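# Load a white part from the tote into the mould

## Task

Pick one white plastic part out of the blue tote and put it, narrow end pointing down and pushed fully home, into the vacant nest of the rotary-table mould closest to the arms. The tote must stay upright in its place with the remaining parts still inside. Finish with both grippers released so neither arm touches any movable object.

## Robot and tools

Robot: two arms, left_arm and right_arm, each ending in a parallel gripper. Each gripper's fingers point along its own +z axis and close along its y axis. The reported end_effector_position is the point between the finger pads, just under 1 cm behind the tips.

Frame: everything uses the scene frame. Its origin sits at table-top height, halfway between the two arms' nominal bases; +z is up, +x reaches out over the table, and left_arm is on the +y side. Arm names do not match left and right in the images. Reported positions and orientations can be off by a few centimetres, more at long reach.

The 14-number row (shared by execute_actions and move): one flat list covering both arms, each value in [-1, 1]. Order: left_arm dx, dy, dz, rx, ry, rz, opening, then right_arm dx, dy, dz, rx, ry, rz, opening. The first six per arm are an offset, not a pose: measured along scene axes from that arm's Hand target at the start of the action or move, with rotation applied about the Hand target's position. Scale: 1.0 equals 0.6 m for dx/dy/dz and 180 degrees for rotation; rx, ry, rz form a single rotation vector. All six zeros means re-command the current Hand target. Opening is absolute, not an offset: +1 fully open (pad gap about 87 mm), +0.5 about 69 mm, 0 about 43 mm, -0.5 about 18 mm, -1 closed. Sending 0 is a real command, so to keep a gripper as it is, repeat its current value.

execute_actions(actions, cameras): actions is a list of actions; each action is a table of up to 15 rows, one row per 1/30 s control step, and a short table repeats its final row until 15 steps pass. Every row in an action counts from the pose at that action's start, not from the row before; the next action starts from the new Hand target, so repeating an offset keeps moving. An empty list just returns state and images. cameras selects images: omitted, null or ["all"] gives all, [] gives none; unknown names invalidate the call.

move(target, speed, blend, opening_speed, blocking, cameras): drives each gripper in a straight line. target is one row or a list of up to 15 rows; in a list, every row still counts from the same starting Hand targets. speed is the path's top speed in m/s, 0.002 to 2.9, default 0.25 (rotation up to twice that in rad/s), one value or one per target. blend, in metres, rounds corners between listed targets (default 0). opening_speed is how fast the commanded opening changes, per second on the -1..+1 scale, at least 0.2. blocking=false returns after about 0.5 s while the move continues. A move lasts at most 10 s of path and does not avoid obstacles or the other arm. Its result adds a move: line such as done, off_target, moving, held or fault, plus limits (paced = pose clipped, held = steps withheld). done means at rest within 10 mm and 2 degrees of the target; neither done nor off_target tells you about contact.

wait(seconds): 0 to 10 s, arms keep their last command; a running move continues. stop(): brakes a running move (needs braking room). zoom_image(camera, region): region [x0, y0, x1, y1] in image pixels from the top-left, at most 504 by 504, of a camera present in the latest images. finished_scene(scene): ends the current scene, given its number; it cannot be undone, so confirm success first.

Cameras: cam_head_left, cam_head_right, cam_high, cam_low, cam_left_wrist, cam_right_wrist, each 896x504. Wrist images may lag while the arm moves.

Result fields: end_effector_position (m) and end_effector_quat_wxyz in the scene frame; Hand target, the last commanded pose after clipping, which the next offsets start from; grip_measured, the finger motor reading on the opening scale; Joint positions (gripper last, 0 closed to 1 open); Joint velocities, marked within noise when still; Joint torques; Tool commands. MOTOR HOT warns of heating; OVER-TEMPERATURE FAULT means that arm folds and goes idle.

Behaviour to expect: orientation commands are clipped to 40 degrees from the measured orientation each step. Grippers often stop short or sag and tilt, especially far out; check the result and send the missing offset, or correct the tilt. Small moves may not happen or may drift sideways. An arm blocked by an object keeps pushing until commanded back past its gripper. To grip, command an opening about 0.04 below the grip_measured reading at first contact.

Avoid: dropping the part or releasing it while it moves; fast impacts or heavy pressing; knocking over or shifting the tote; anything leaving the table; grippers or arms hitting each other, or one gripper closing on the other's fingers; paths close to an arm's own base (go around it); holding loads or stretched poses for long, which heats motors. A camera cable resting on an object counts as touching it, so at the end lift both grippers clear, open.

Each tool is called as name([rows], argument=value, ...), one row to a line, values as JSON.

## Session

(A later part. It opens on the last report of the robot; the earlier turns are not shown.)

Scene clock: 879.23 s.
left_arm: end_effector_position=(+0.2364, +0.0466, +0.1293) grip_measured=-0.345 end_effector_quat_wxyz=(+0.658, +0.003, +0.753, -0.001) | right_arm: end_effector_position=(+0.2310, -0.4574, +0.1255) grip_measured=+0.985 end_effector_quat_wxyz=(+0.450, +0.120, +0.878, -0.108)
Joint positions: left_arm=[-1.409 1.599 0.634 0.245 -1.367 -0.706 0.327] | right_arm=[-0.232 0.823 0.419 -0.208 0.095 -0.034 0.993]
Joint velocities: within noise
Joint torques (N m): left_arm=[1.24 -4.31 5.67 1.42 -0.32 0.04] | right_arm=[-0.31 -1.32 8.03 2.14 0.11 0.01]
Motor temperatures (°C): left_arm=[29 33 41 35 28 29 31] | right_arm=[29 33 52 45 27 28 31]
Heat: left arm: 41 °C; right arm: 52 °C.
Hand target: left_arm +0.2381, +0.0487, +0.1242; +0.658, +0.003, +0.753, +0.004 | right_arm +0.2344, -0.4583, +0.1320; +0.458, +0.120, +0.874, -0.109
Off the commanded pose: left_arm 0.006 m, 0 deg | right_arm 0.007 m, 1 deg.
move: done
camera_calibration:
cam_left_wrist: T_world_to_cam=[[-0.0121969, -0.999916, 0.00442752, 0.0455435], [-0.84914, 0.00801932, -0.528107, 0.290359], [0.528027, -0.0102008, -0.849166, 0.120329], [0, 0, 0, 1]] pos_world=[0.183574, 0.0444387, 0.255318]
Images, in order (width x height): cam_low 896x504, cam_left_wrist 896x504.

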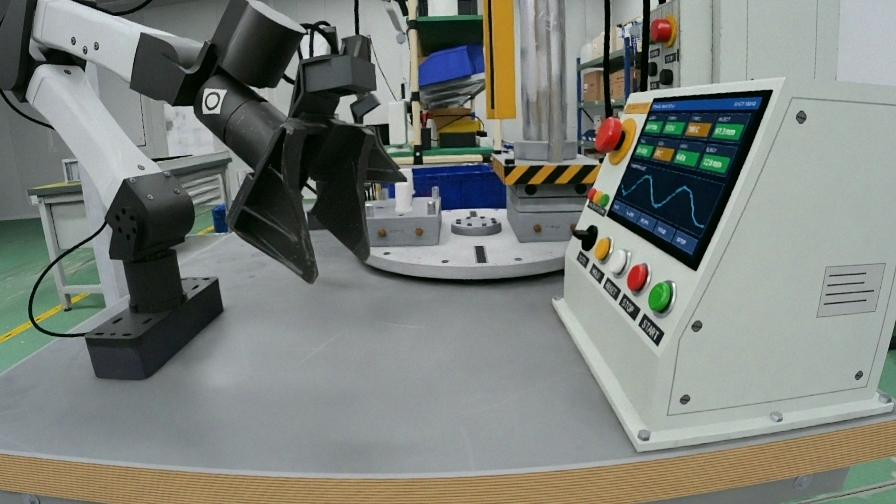

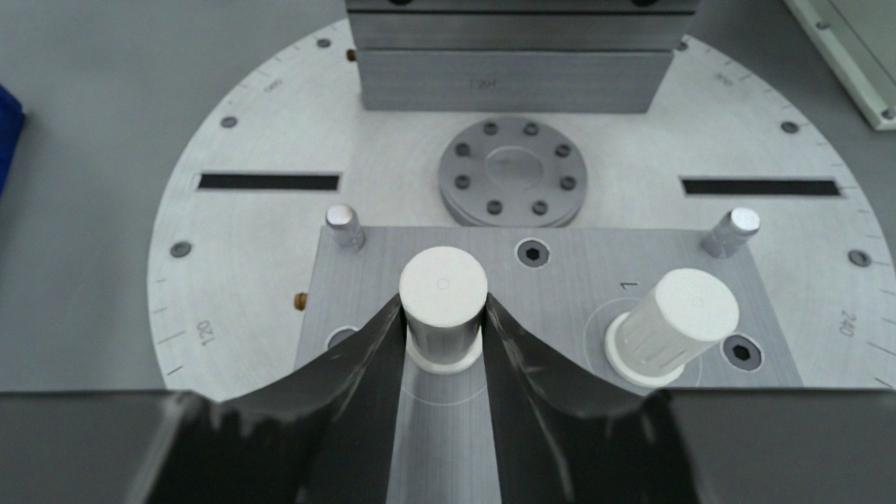

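move(target=[0.0,0.0,-0.018,0,0,0,-0.75,0,0,0,0,0,0,1], speed=0.04)

zoom_image(camera="cam_head_left", region=[360, 220, 560, 360])

zoom_image(camera="cam_low", region=[340, 150, 450, 250])

Scene clock: 888.77 s.
left_arm: end_effector_position=(+0.2364, +0.0465, +0.1184) grip_measured=-0.345 end_effector_quat_wxyz=(+0.658, +0.004, +0.753, +0.000) | right_arm: end_effector_position=(+0.2310, -0.4574, +0.1255) grip_measured=+0.985 end_effector_quat_wxyz=(+0.450, +0.120, +0.878, -0.108)
Joint positions: left_arm=[-1.409 1.636 0.615 0.301 -1.366 -0.705 0.327] | right_arm=[-0.232 0.823 0.419 -0.208 0.095 -0.034 0.993]
Joint velocities: within noise
Joint torques (N m): left_arm=[1.24 -4.37 5.49 1.43 -0.32 0.02] | right_arm=[-0.29 -1.25 8.13 2.13 0.1 0.01]
Motor temperatures (°C): left_arm=[29 33 42 35 28 29 31] | right_arm=[29 33 52 45 27 28 31]
Heat: left arm: 42 °C; right arm: 52 °C.
Hand target: left_arm +0.2381, +0.0488, +0.1134; +0.658, +0.003, +0.753, +0.004 | right_arm +0.2344, -0.4583, +0.1320; +0.458, +0.120, +0.874, -0.109
Off the commanded pose: left_arm 0.006 m, 0 deg | right_arm 0.007 m, 1 deg.
move: done
camera_calibration:
cam_left_wrist: T_world_to_cam=[[-0.0125973, -0.999915, 0.00336306, 0.0457284], [-0.849256, 0.00892369, -0.527906, 0.284535], [0.527832, -0.00950628, -0.849296, 0.111108], [0, 0, 0, 1]] pos_world=[0.183573, 0.0442416, 0.244417]
cam_right_wrist: T_world_to_cam=[[-0.31501, -0.944202, 0.0961823, -0.375248], [-0.946053, 0.304287, -0.111325, 0.397031], [0.0758463, -0.126062, -0.989119, 0.190546], [0, 0, 0, 1]] pos_world=[0.242954, -0.451101, 0.268765]

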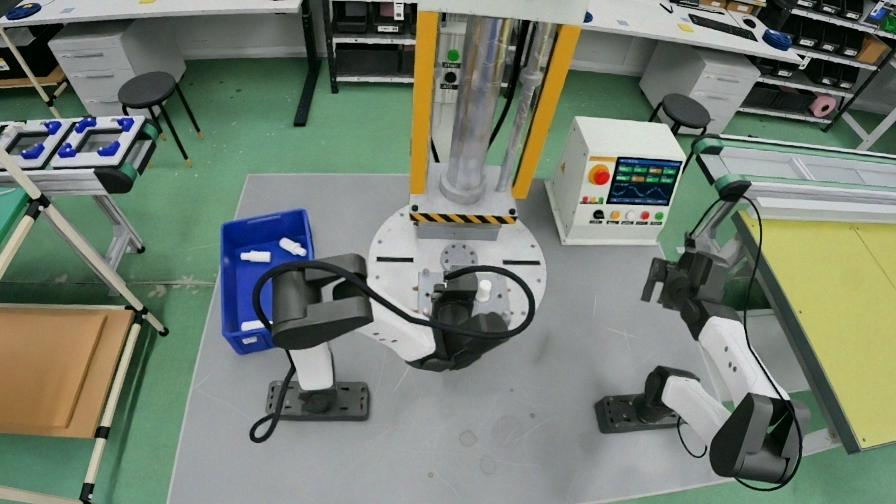

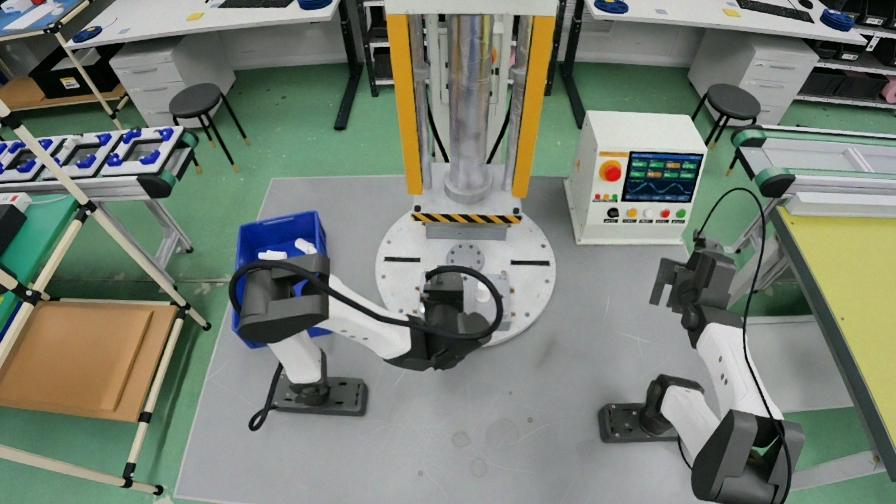

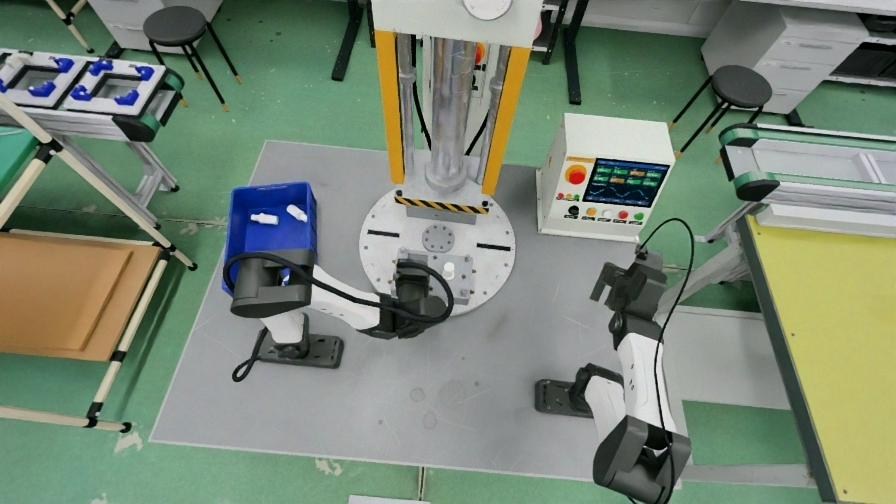

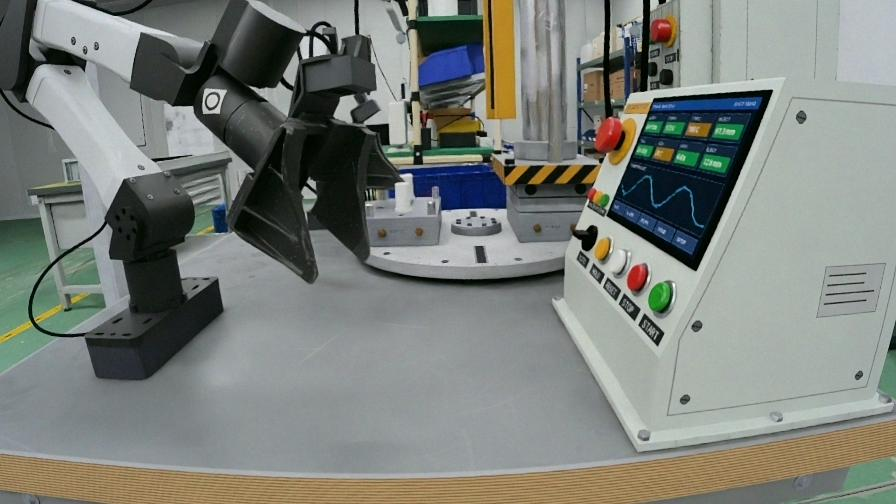

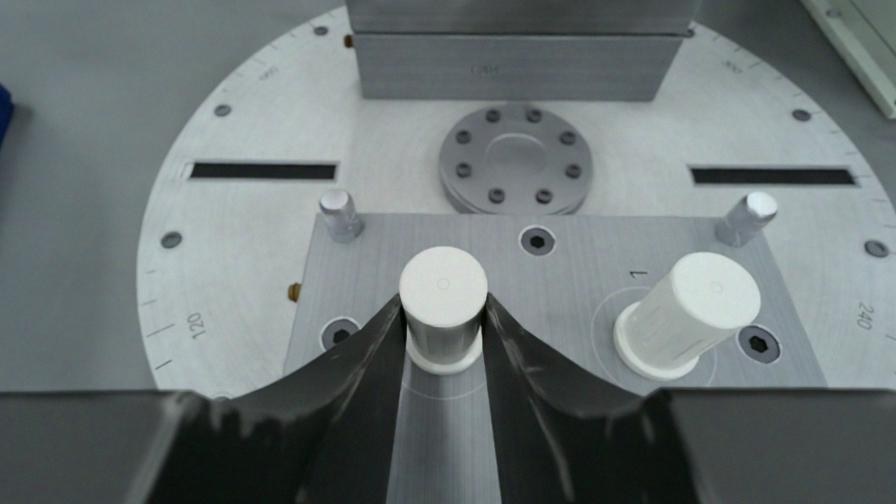

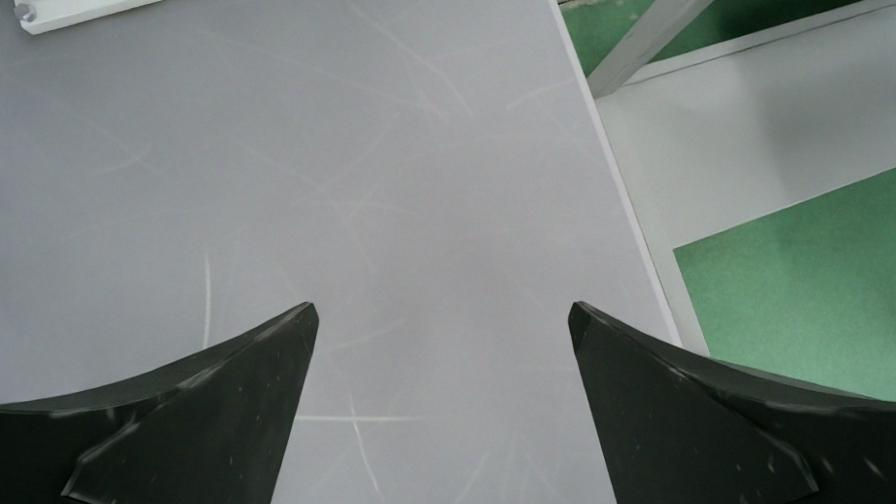

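Scaled by 2.520 from the camera's 896x504 image, which has a finer 1280x720 frame.

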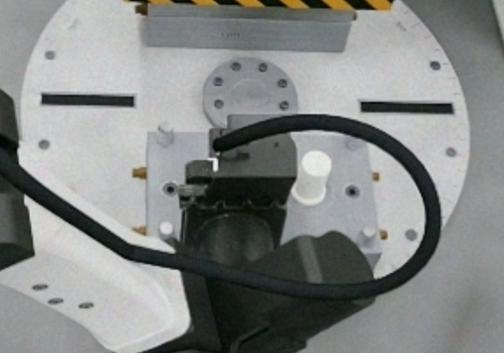

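Scaled by 4.582 from the camera's 896x504 image, which has a finer 1280x720 frame.

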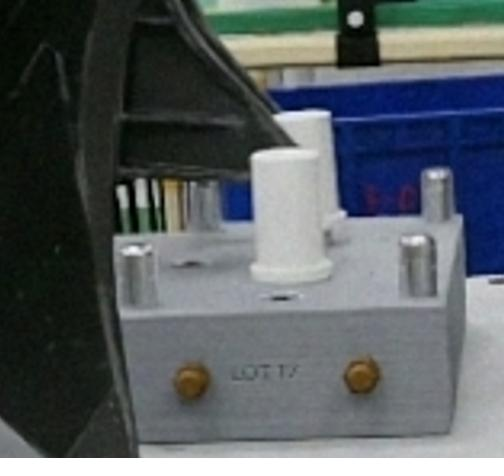

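move(target=[0.0,0.0,-0.014,0,0,0,-0.75,0,0,0,0,0,0,1], speed=0.03, cameras=["cam_head_left","cam_low","cam_left_wrist"])

zoom_image(camera="cam_low", region=[340, 150, 450, 250])

Scene clock: 898.00 s.
left_arm: end_effector_position=(+0.2368, +0.0463, +0.1130) grip_measured=-0.345 end_effector_quat_wxyz=(+0.660, +0.001, +0.751, +0.000) | right_arm: end_effector_position=(+0.2310, -0.4574, +0.1255) grip_measured=+0.985 end_effector_quat_wxyz=(+0.450, +0.120, +0.878, -0.108)
Joint positions: left_arm=[-1.409 1.662 0.604 0.347 -1.372 -0.699 0.327] | right_arm=[-0.232 0.823 0.419 -0.208 0.095 -0.034 0.993]
Joint velocities: within noise
Joint torques (N m): left_arm=[1.25 -4.07 5.14 1.38 -0.27 -0.06] | right_arm=[-0.34 -1.26 8.08 2.14 0.11 0.01]
Motor temperatures (°C): left_arm=[29 33 41 35 28 29 31] | right_arm=[29 33 52 45 27 28 31]
Heat: left arm: 41 °C; right arm: 52 °C.
Hand target: left_arm +0.2382, +0.0487, +0.1051; +0.658, +0.003, +0.753, +0.003 | right_arm +0.2344, -0.4583, +0.1320; +0.458, +0.120, +0.874, -0.109
Off the commanded pose: left_arm 0.008 m, 1 deg | right_arm 0.007 m, 1 deg.
move: done
camera_calibration:
cam_left_wrist: T_world_to_cam=[[-0.00876844, -0.999941, 0.00638846, 0.0443248], [-0.846418, 0.00402013, -0.532503, 0.282129], [0.532446, -0.0100765, -0.846404, 0.104782], [0, 0, 0, 1]] pos_world=[0.183397, 0.0442438, 0.238639]
Images, in order (width x height): cam_head_left 896x504, cam_low 896x504, cam_left_wrist 896x504.

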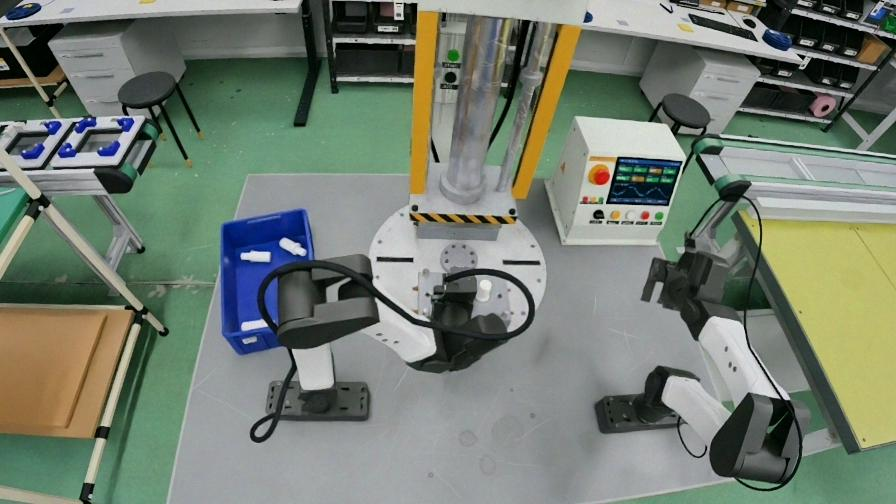

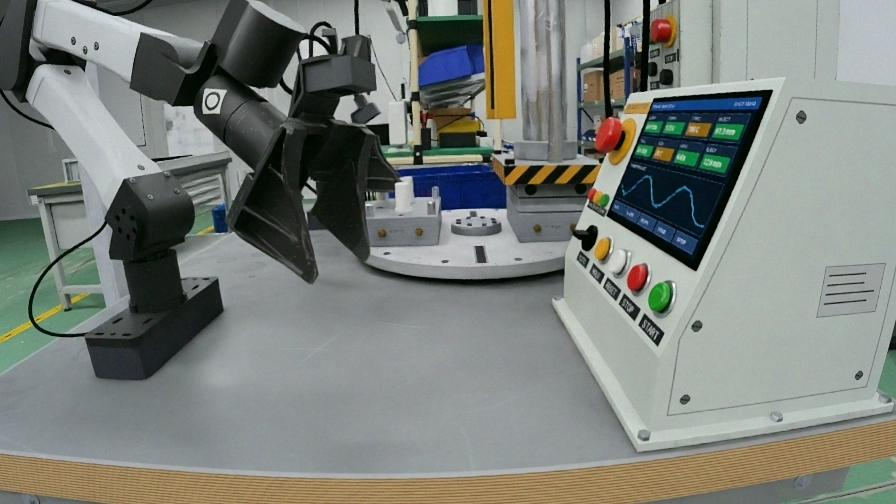

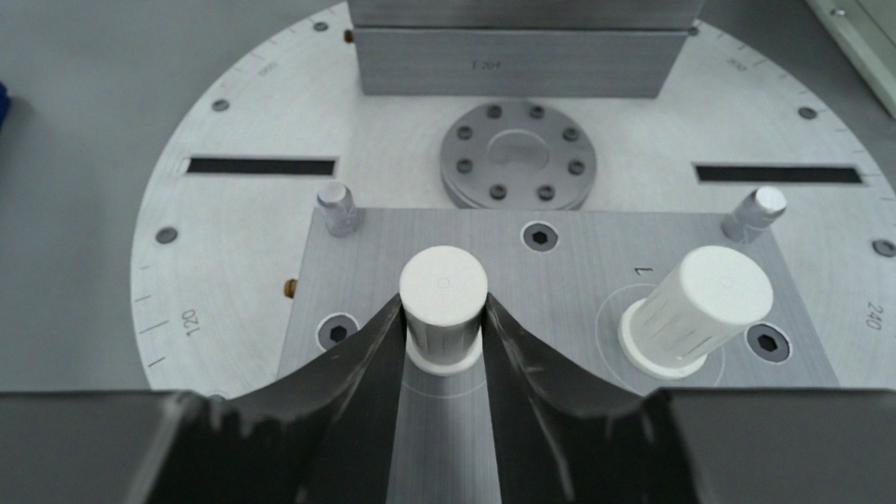

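Scaled by 4.582 from the camera's 896x504 image, which has a finer 1280x720 frame.

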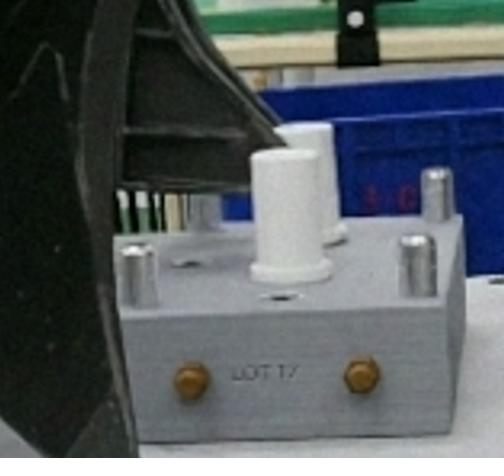

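move(target=[0.0,0.0,-0.006,0,0,0,-0.75,0,0,0,0,0,0,1], speed=0.03, cameras=["cam_low","cam_left_wrist"])

zoom_image(camera="cam_low", region=[380, 170, 430, 220])

zoom_image(camera="cam_left_wrist", region=[380, 260, 520, 464])

Scene clock: 913.73 s.
left_arm: end_effector_position=(+0.2375, +0.0471, +0.1126) grip_measured=-0.345 end_effector_quat_wxyz=(+0.664, -0.004, +0.748, +0.002) | right_arm: end_effector_position=(+0.2310, -0.4574, +0.1255) grip_measured=+0.985 end_effector_quat_wxyz=(+0.450, +0.120, +0.878, -0.108)
Joint positions: left_arm=[-1.409 1.672 0.602 0.368 -1.386 -0.697 0.327] | right_arm=[-0.232 0.823 0.419 -0.208 0.095 -0.034 0.993]
Joint velocities: within noise
Joint torques (N m): left_arm=[1.21 -3.89 4.77 1.35 -0.11 -0.08] | right_arm=[-0.27 -1.25 8.08 2.14 0.07 0.01]
Motor temperatures (°C): left_arm=[29 33 41 35 28 29 31] | right_arm=[29 33 52 45 27 28 31]
Heat: left arm: 41 °C; right arm: 52 °C.
Hand target: left_arm +0.2381, +0.0487, +0.1014; +0.658, +0.003, +0.753, +0.004 | right_arm +0.2344, -0.4583, +0.1320; +0.458, +0.120, +0.874, -0.109
Off the commanded pose: left_arm 0.011 m, 1 deg | right_arm 0.007 m, 1 deg.
move: off_target (left_arm)
camera_calibration:
cam_left_wrist: T_world_to_cam=[[0.00127452, -0.999946, 0.010344, 0.0422725], [-0.841055, -0.00666749, -0.540909, 0.282697], [0.540949, -0.0080105, -0.841018, 0.10143], [0, 0, 0, 1]] pos_world=[0.182841, 0.0449676, 0.23778]
Images, in order (width x height): cam_low 896x504, cam_left_wrist 896x504.

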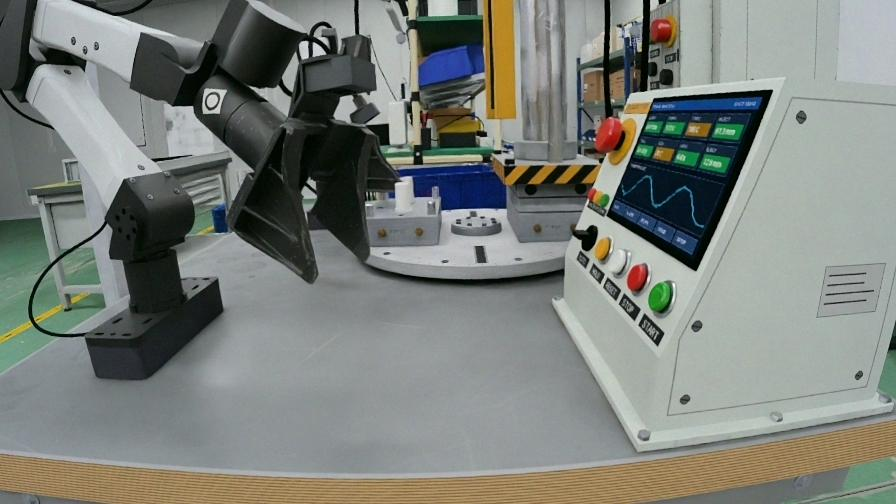

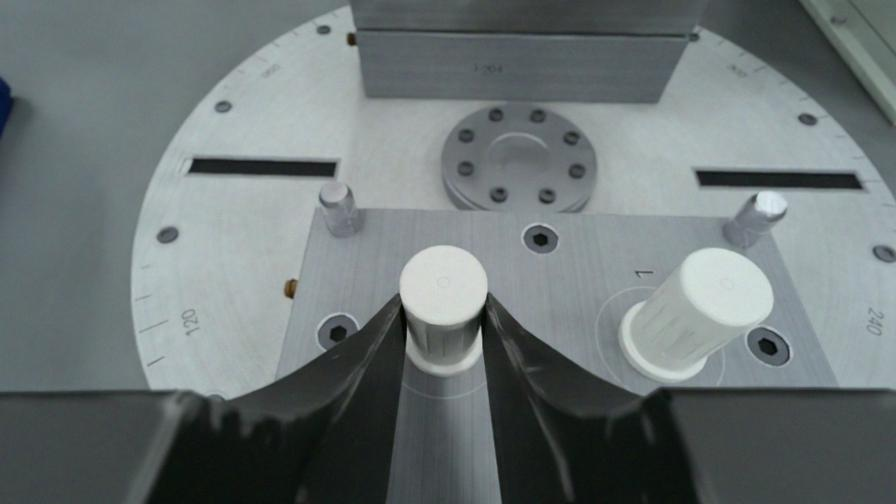

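Scaled by 10.080 from the camera's 896x504 image, which has a finer 1280x720 frame.

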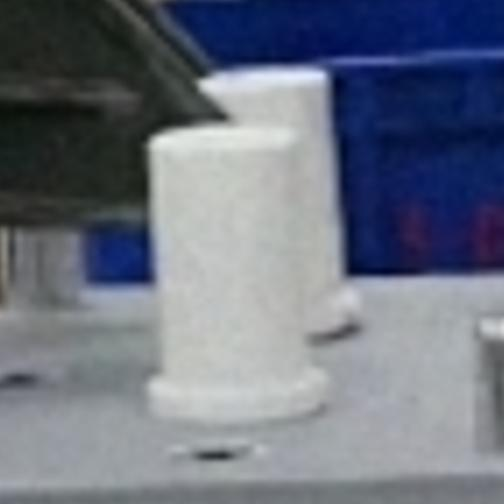

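Scaled by 2.471 from the camera's 896x504 image, which has a finer 1280x720 frame.

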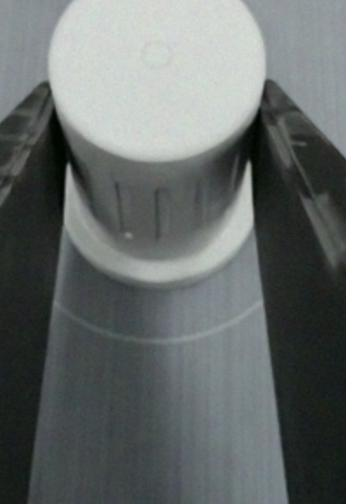

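move([
  [0.0,-0.001,0.0,0,0.009,0,-0.75,0,0,0,0,0,0,1],
], speed=0.05, cameras=["cam_low","cam_left_wrist"])

zoom_image(camera="cam_low", region=[380, 170, 430, 220])

Scene clock: 922.83 s.
left_arm: end_effector_position=(+0.2378, +0.0479, +0.1119) grip_measured=-0.345 end_effector_quat_wxyz=(+0.663, -0.011, +0.748, +0.000) | right_arm: end_effector_position=(+0.2310, -0.4574, +0.1255) grip_measured=+0.985 end_effector_quat_wxyz=(+0.450, +0.120, +0.878, -0.108)
Joint positions: left_arm=[-1.408 1.672 0.606 0.342 -1.389 -0.731 0.327] | right_arm=[-0.232 0.823 0.419 -0.208 0.095 -0.034 0.993]
Joint velocities: within noise
Joint torques (N m): left_arm=[1.55 -5.16 6.24 0.71 0.16 -0.24] | right_arm=[-0.32 -1.21 8.09 2.12 0.07 0.02]
Motor temperatures (°C): left_arm=[29 33 41 35 28 29 31] | right_arm=[29 33 52 45 27 28 31]
Heat: left arm: 41 °C; right arm: 52 °C.
Hand target: left_arm +0.2381, +0.0482, +0.1014; +0.648, +0.003, +0.762, +0.004 | right_arm +0.2344, -0.4583, +0.1320; +0.458, +0.120, +0.874, -0.109
Off the commanded pose: left_arm 0.010 m, 3 deg | right_arm 0.007 m, 1 deg.
move: off_target (left_arm)
camera_calibration:
cam_left_wrist: T_world_to_cam=[[0.00889443, -0.999713, 0.0222561, 0.0400251], [-0.841576, -0.0195045, -0.539787, 0.283235], [0.540066, -0.0139291, -0.841507, 0.101227], [0, 0, 0, 1]] pos_world=[0.183338, 0.046948, 0.237179]
Images, in order (width x height): cam_low 896x504, cam_left_wrist 896x504.

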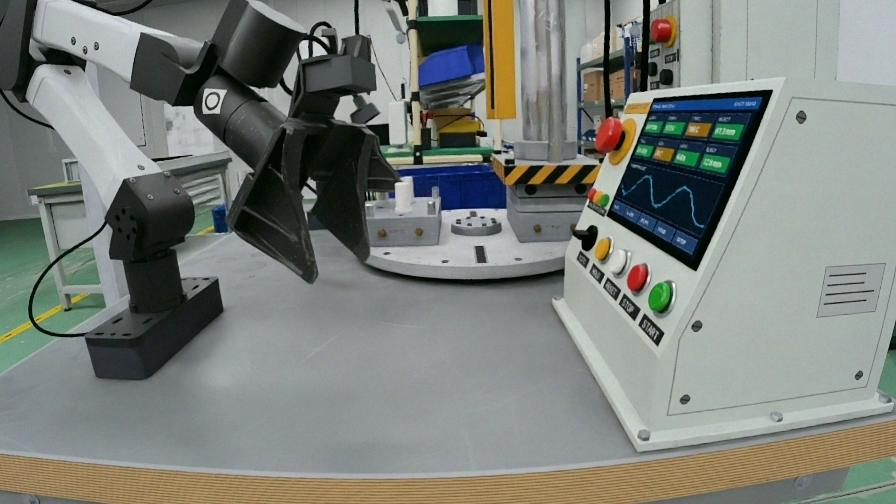

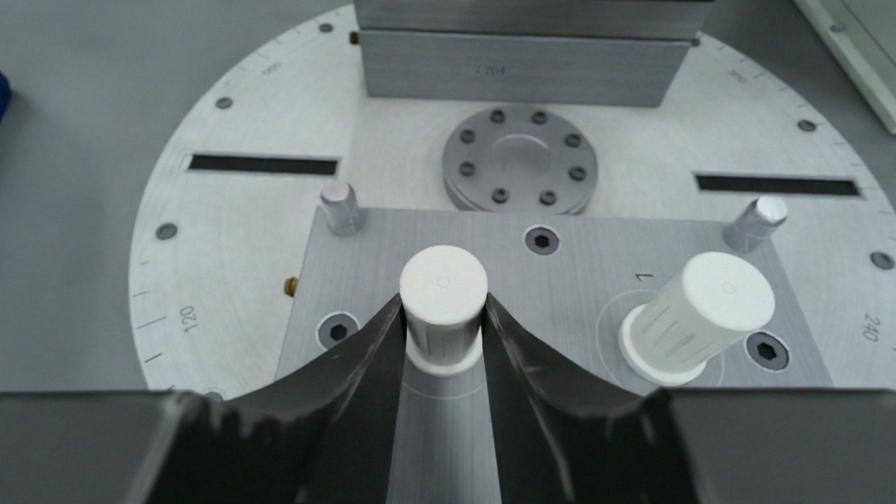

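Scaled by 10.080 from the camera's 896x504 image, which has a finer 1280x720 frame.

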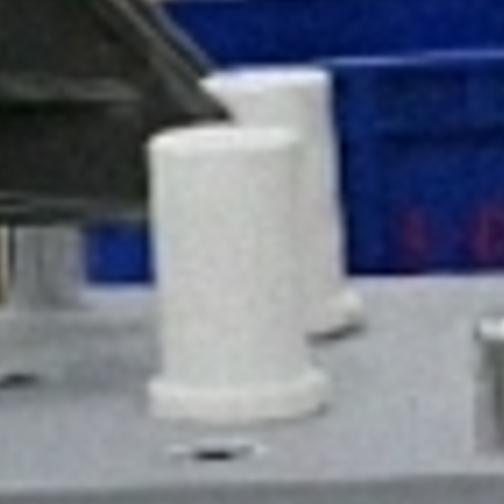

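move([
  [0.0,0.0,0.014,0,-0.005,0,-0.75,0,0,0,0,0,0,1],
  [0.0,0.0,0.014,0,-0.005,0,-0.2,0,0,0,0,0,0,1],
], speed=0.05, opening_speed=0.4, cameras=["cam_low","cam_left_wrist"])

zoom_image(camera="cam_low", region=[380, 170, 430, 220])

Scene clock: 931.63 s.
left_arm: end_effector_position=(+0.2361, +0.0485, +0.1067) grip_measured=-0.200 end_effector_quat_wxyz=(+0.655, +0.009, +0.756, +0.006) | right_arm: end_effector_position=(+0.2310, -0.4574, +0.1255) grip_measured=+0.985 end_effector_quat_wxyz=(+0.450, +0.120, +0.878, -0.108)
Joint positions: left_arm=[-1.408 1.671 0.606 0.307 -1.363 -0.725 0.4] | right_arm=[-0.232 0.823 0.419 -0.208 0.095 -0.034 0.993]
Joint velocities: within noise
Joint torques (N m): left_arm=[1.35 -6.45 6.78 1.09 -0.27 -0.03] | right_arm=[-0.27 -1.28 8.13 2.14 0.11 0.04]
Motor temperatures (°C): left_arm=[29 33 41 34 28 29 31] | right_arm=[29 33 52 45 27 28 31]
Heat: left arm: 41 °C; right arm: 52 °C.
Hand target: left_arm +0.2381, +0.0481, +0.1098; +0.654, +0.003, +0.757, +0.004 | right_arm +0.2344, -0.4583, +0.1320; +0.458, +0.120, +0.874, -0.109
Off the commanded pose: left_arm 0.004 m, 1 deg | right_arm 0.007 m, 1 deg.
move: done
camera_calibration:
cam_left_wrist: T_world_to_cam=[[-0.0112455, -0.999846, -0.0134774, 0.0493286], [-0.853569, 0.0166192, -0.520715, 0.278066], [0.520859, 0.00564822, -0.853624, 0.102648], [0, 0, 0, 1]] pos_world=[0.184438, 0.04412, 0.233081]
Images, in order (width x height): cam_low 896x504, cam_left_wrist 896x504.

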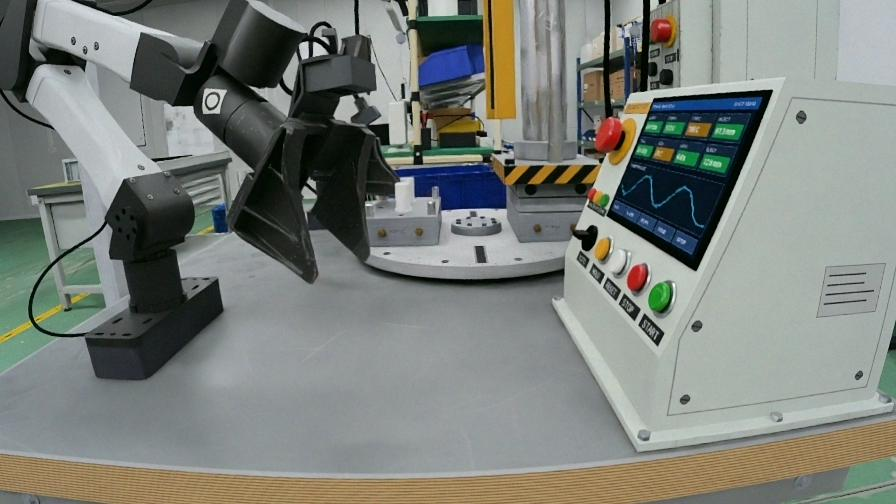

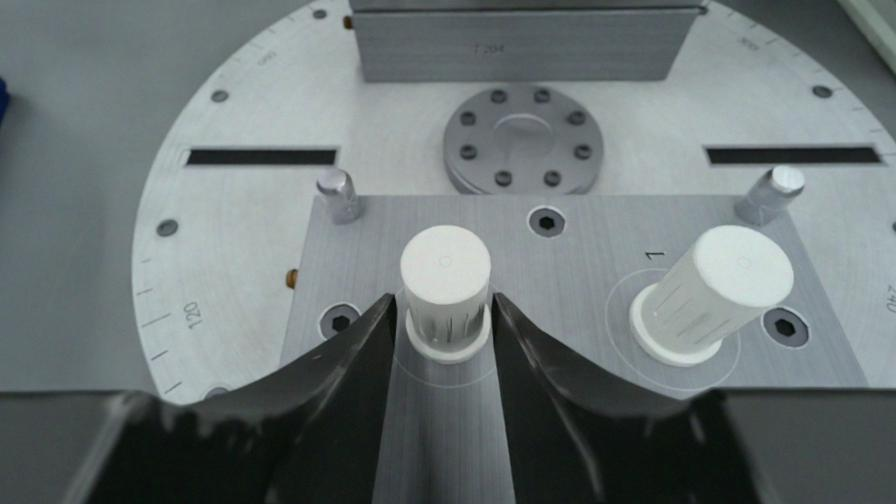

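Scaled by 10.080 from the camera's 896x504 image, which has a finer 1280x720 frame.

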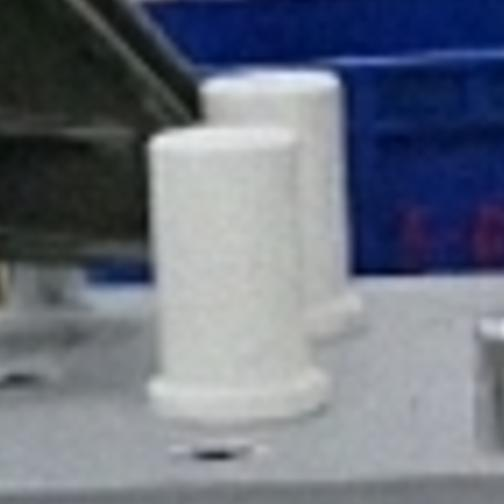

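move([
  [0,0,0.06,0,0,0,-0.15,0,0,0,0,0,0,1],
  [0,0,0.13,0,0,0,-0.15,0,0,0,0,0,0,1],
  [-0.07,0.02,0.25,0,0,0,-0.15,0,0,0,0,0,0,1],
], speed=0.1, blend=[0,0.01,0])

zoom_image(camera="cam_low", region=[370, 160, 440, 230])

zoom_image(camera="cam_left_wrist", region=[300, 150, 700, 400])

Scene clock: 942.60 s.
left_arm: end_effector_position=(+0.1966, +0.0655, +0.2544) grip_measured=-0.150 end_effector_quat_wxyz=(+0.648, +0.010, +0.762, +0.008) | right_arm: end_effector_position=(+0.2310, -0.4574, +0.1255) grip_measured=+0.985 end_effector_quat_wxyz=(+0.450, +0.120, +0.878, -0.108)
Joint positions: left_arm=[-1.548 1.473 1.188 -1.215 -1.409 -1.473 0.425] | right_arm=[-0.232 0.823 0.419 -0.208 0.095 -0.034 0.993]
Joint velocities: within noise
Joint torques (N m): left_arm=[0.29 -3.79 9.72 0.24 -0.7 -0.11] | right_arm=[-0.34 -1.18 8.2 2.13 0.09 0.02]
Motor temperatures (°C): left_arm=[29 34 42 34 28 29 30] | right_arm=[29 33 52 45 27 28 31]
Heat: left arm: 42 °C; right arm: 52 °C.
Hand target: left_arm +0.1962, +0.0602, +0.2599; +0.654, +0.003, +0.757, +0.003 | right_arm +0.2344, -0.4583, +0.1320; +0.458, +0.120, +0.874, -0.109
Off the commanded pose: left_arm 0.008 m, 1 deg | right_arm 0.007 m, 1 deg.
move: done
camera_calibration:
cam_left_wrist: T_world_to_cam=[[-0.0120347, -0.999781, -0.0171421, 0.0689383], [-0.863438, 0.0190367, -0.504095, 0.318492], [0.504311, 0.00873449, -0.863478, 0.254752], [0, 0, 0, 1]] pos_world=[0.147354, 0.060635, 0.381705]
cam_right_wrist: T_world_to_cam=[[-0.31501, -0.944202, 0.0961823, -0.375248], [-0.946053, 0.304287, -0.111325, 0.397031], [0.0758463, -0.126062, -0.989119, 0.190546], [0, 0, 0, 1]] pos_world=[0.242954, -0.451101, 0.268765]

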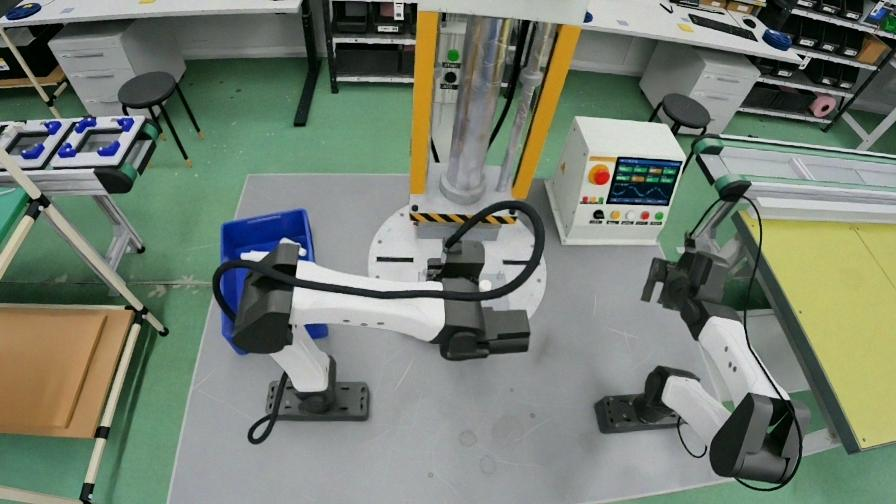

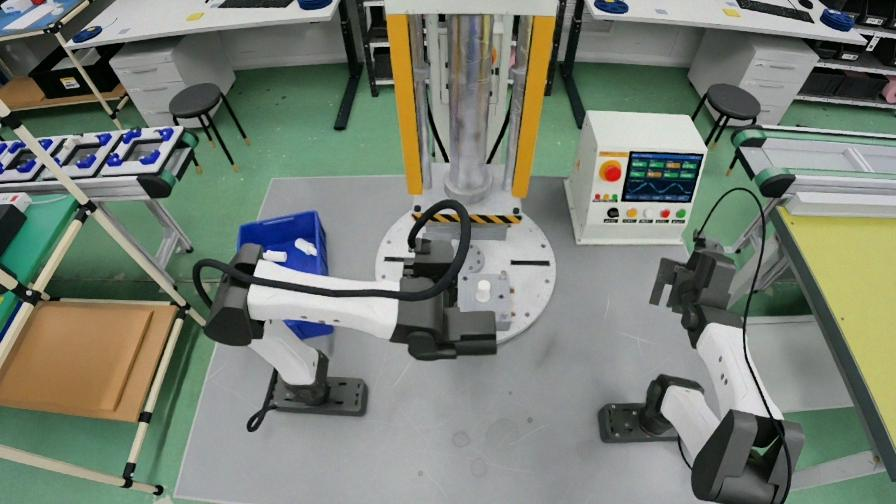

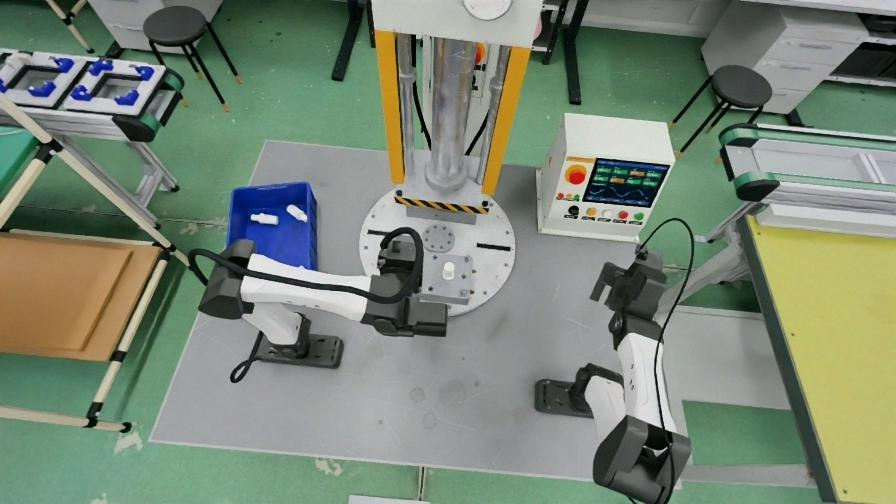

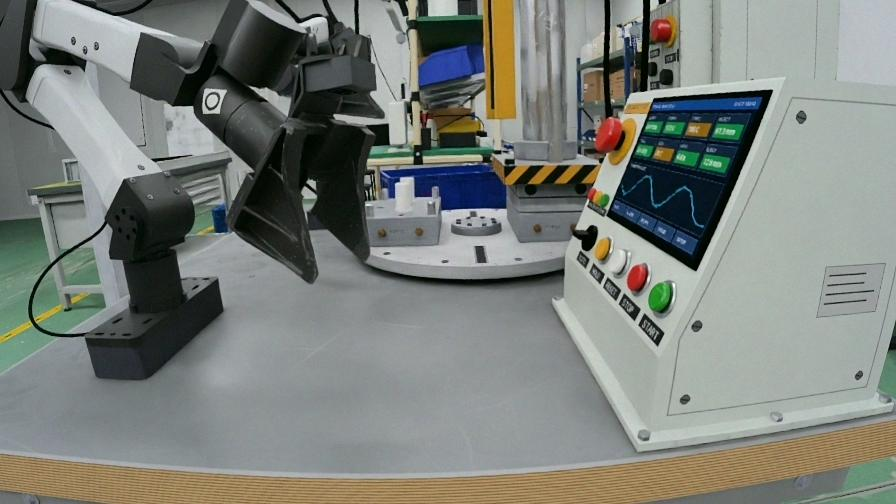

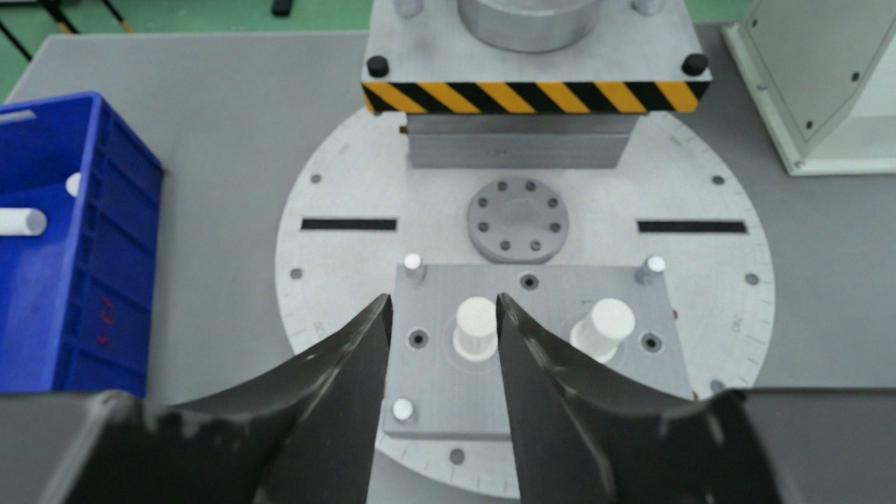

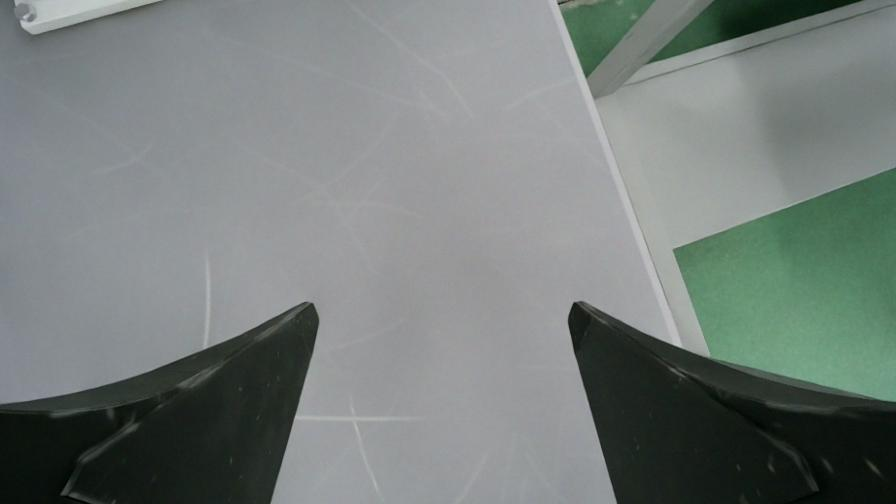

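Scaled by 7.200 from the camera's 896x504 image, which has a finer 1280x720 frame.

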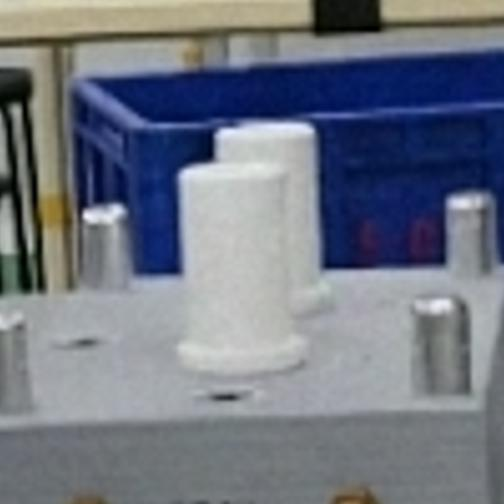

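Scaled by 1.260 from the camera's 896x504 image, which has a finer 1280x720 frame.

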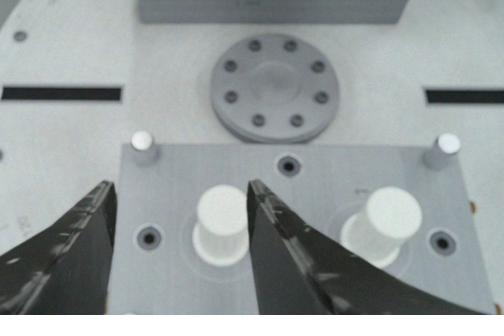

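finished_scene(scene=2)

The scene is finished: the task was done.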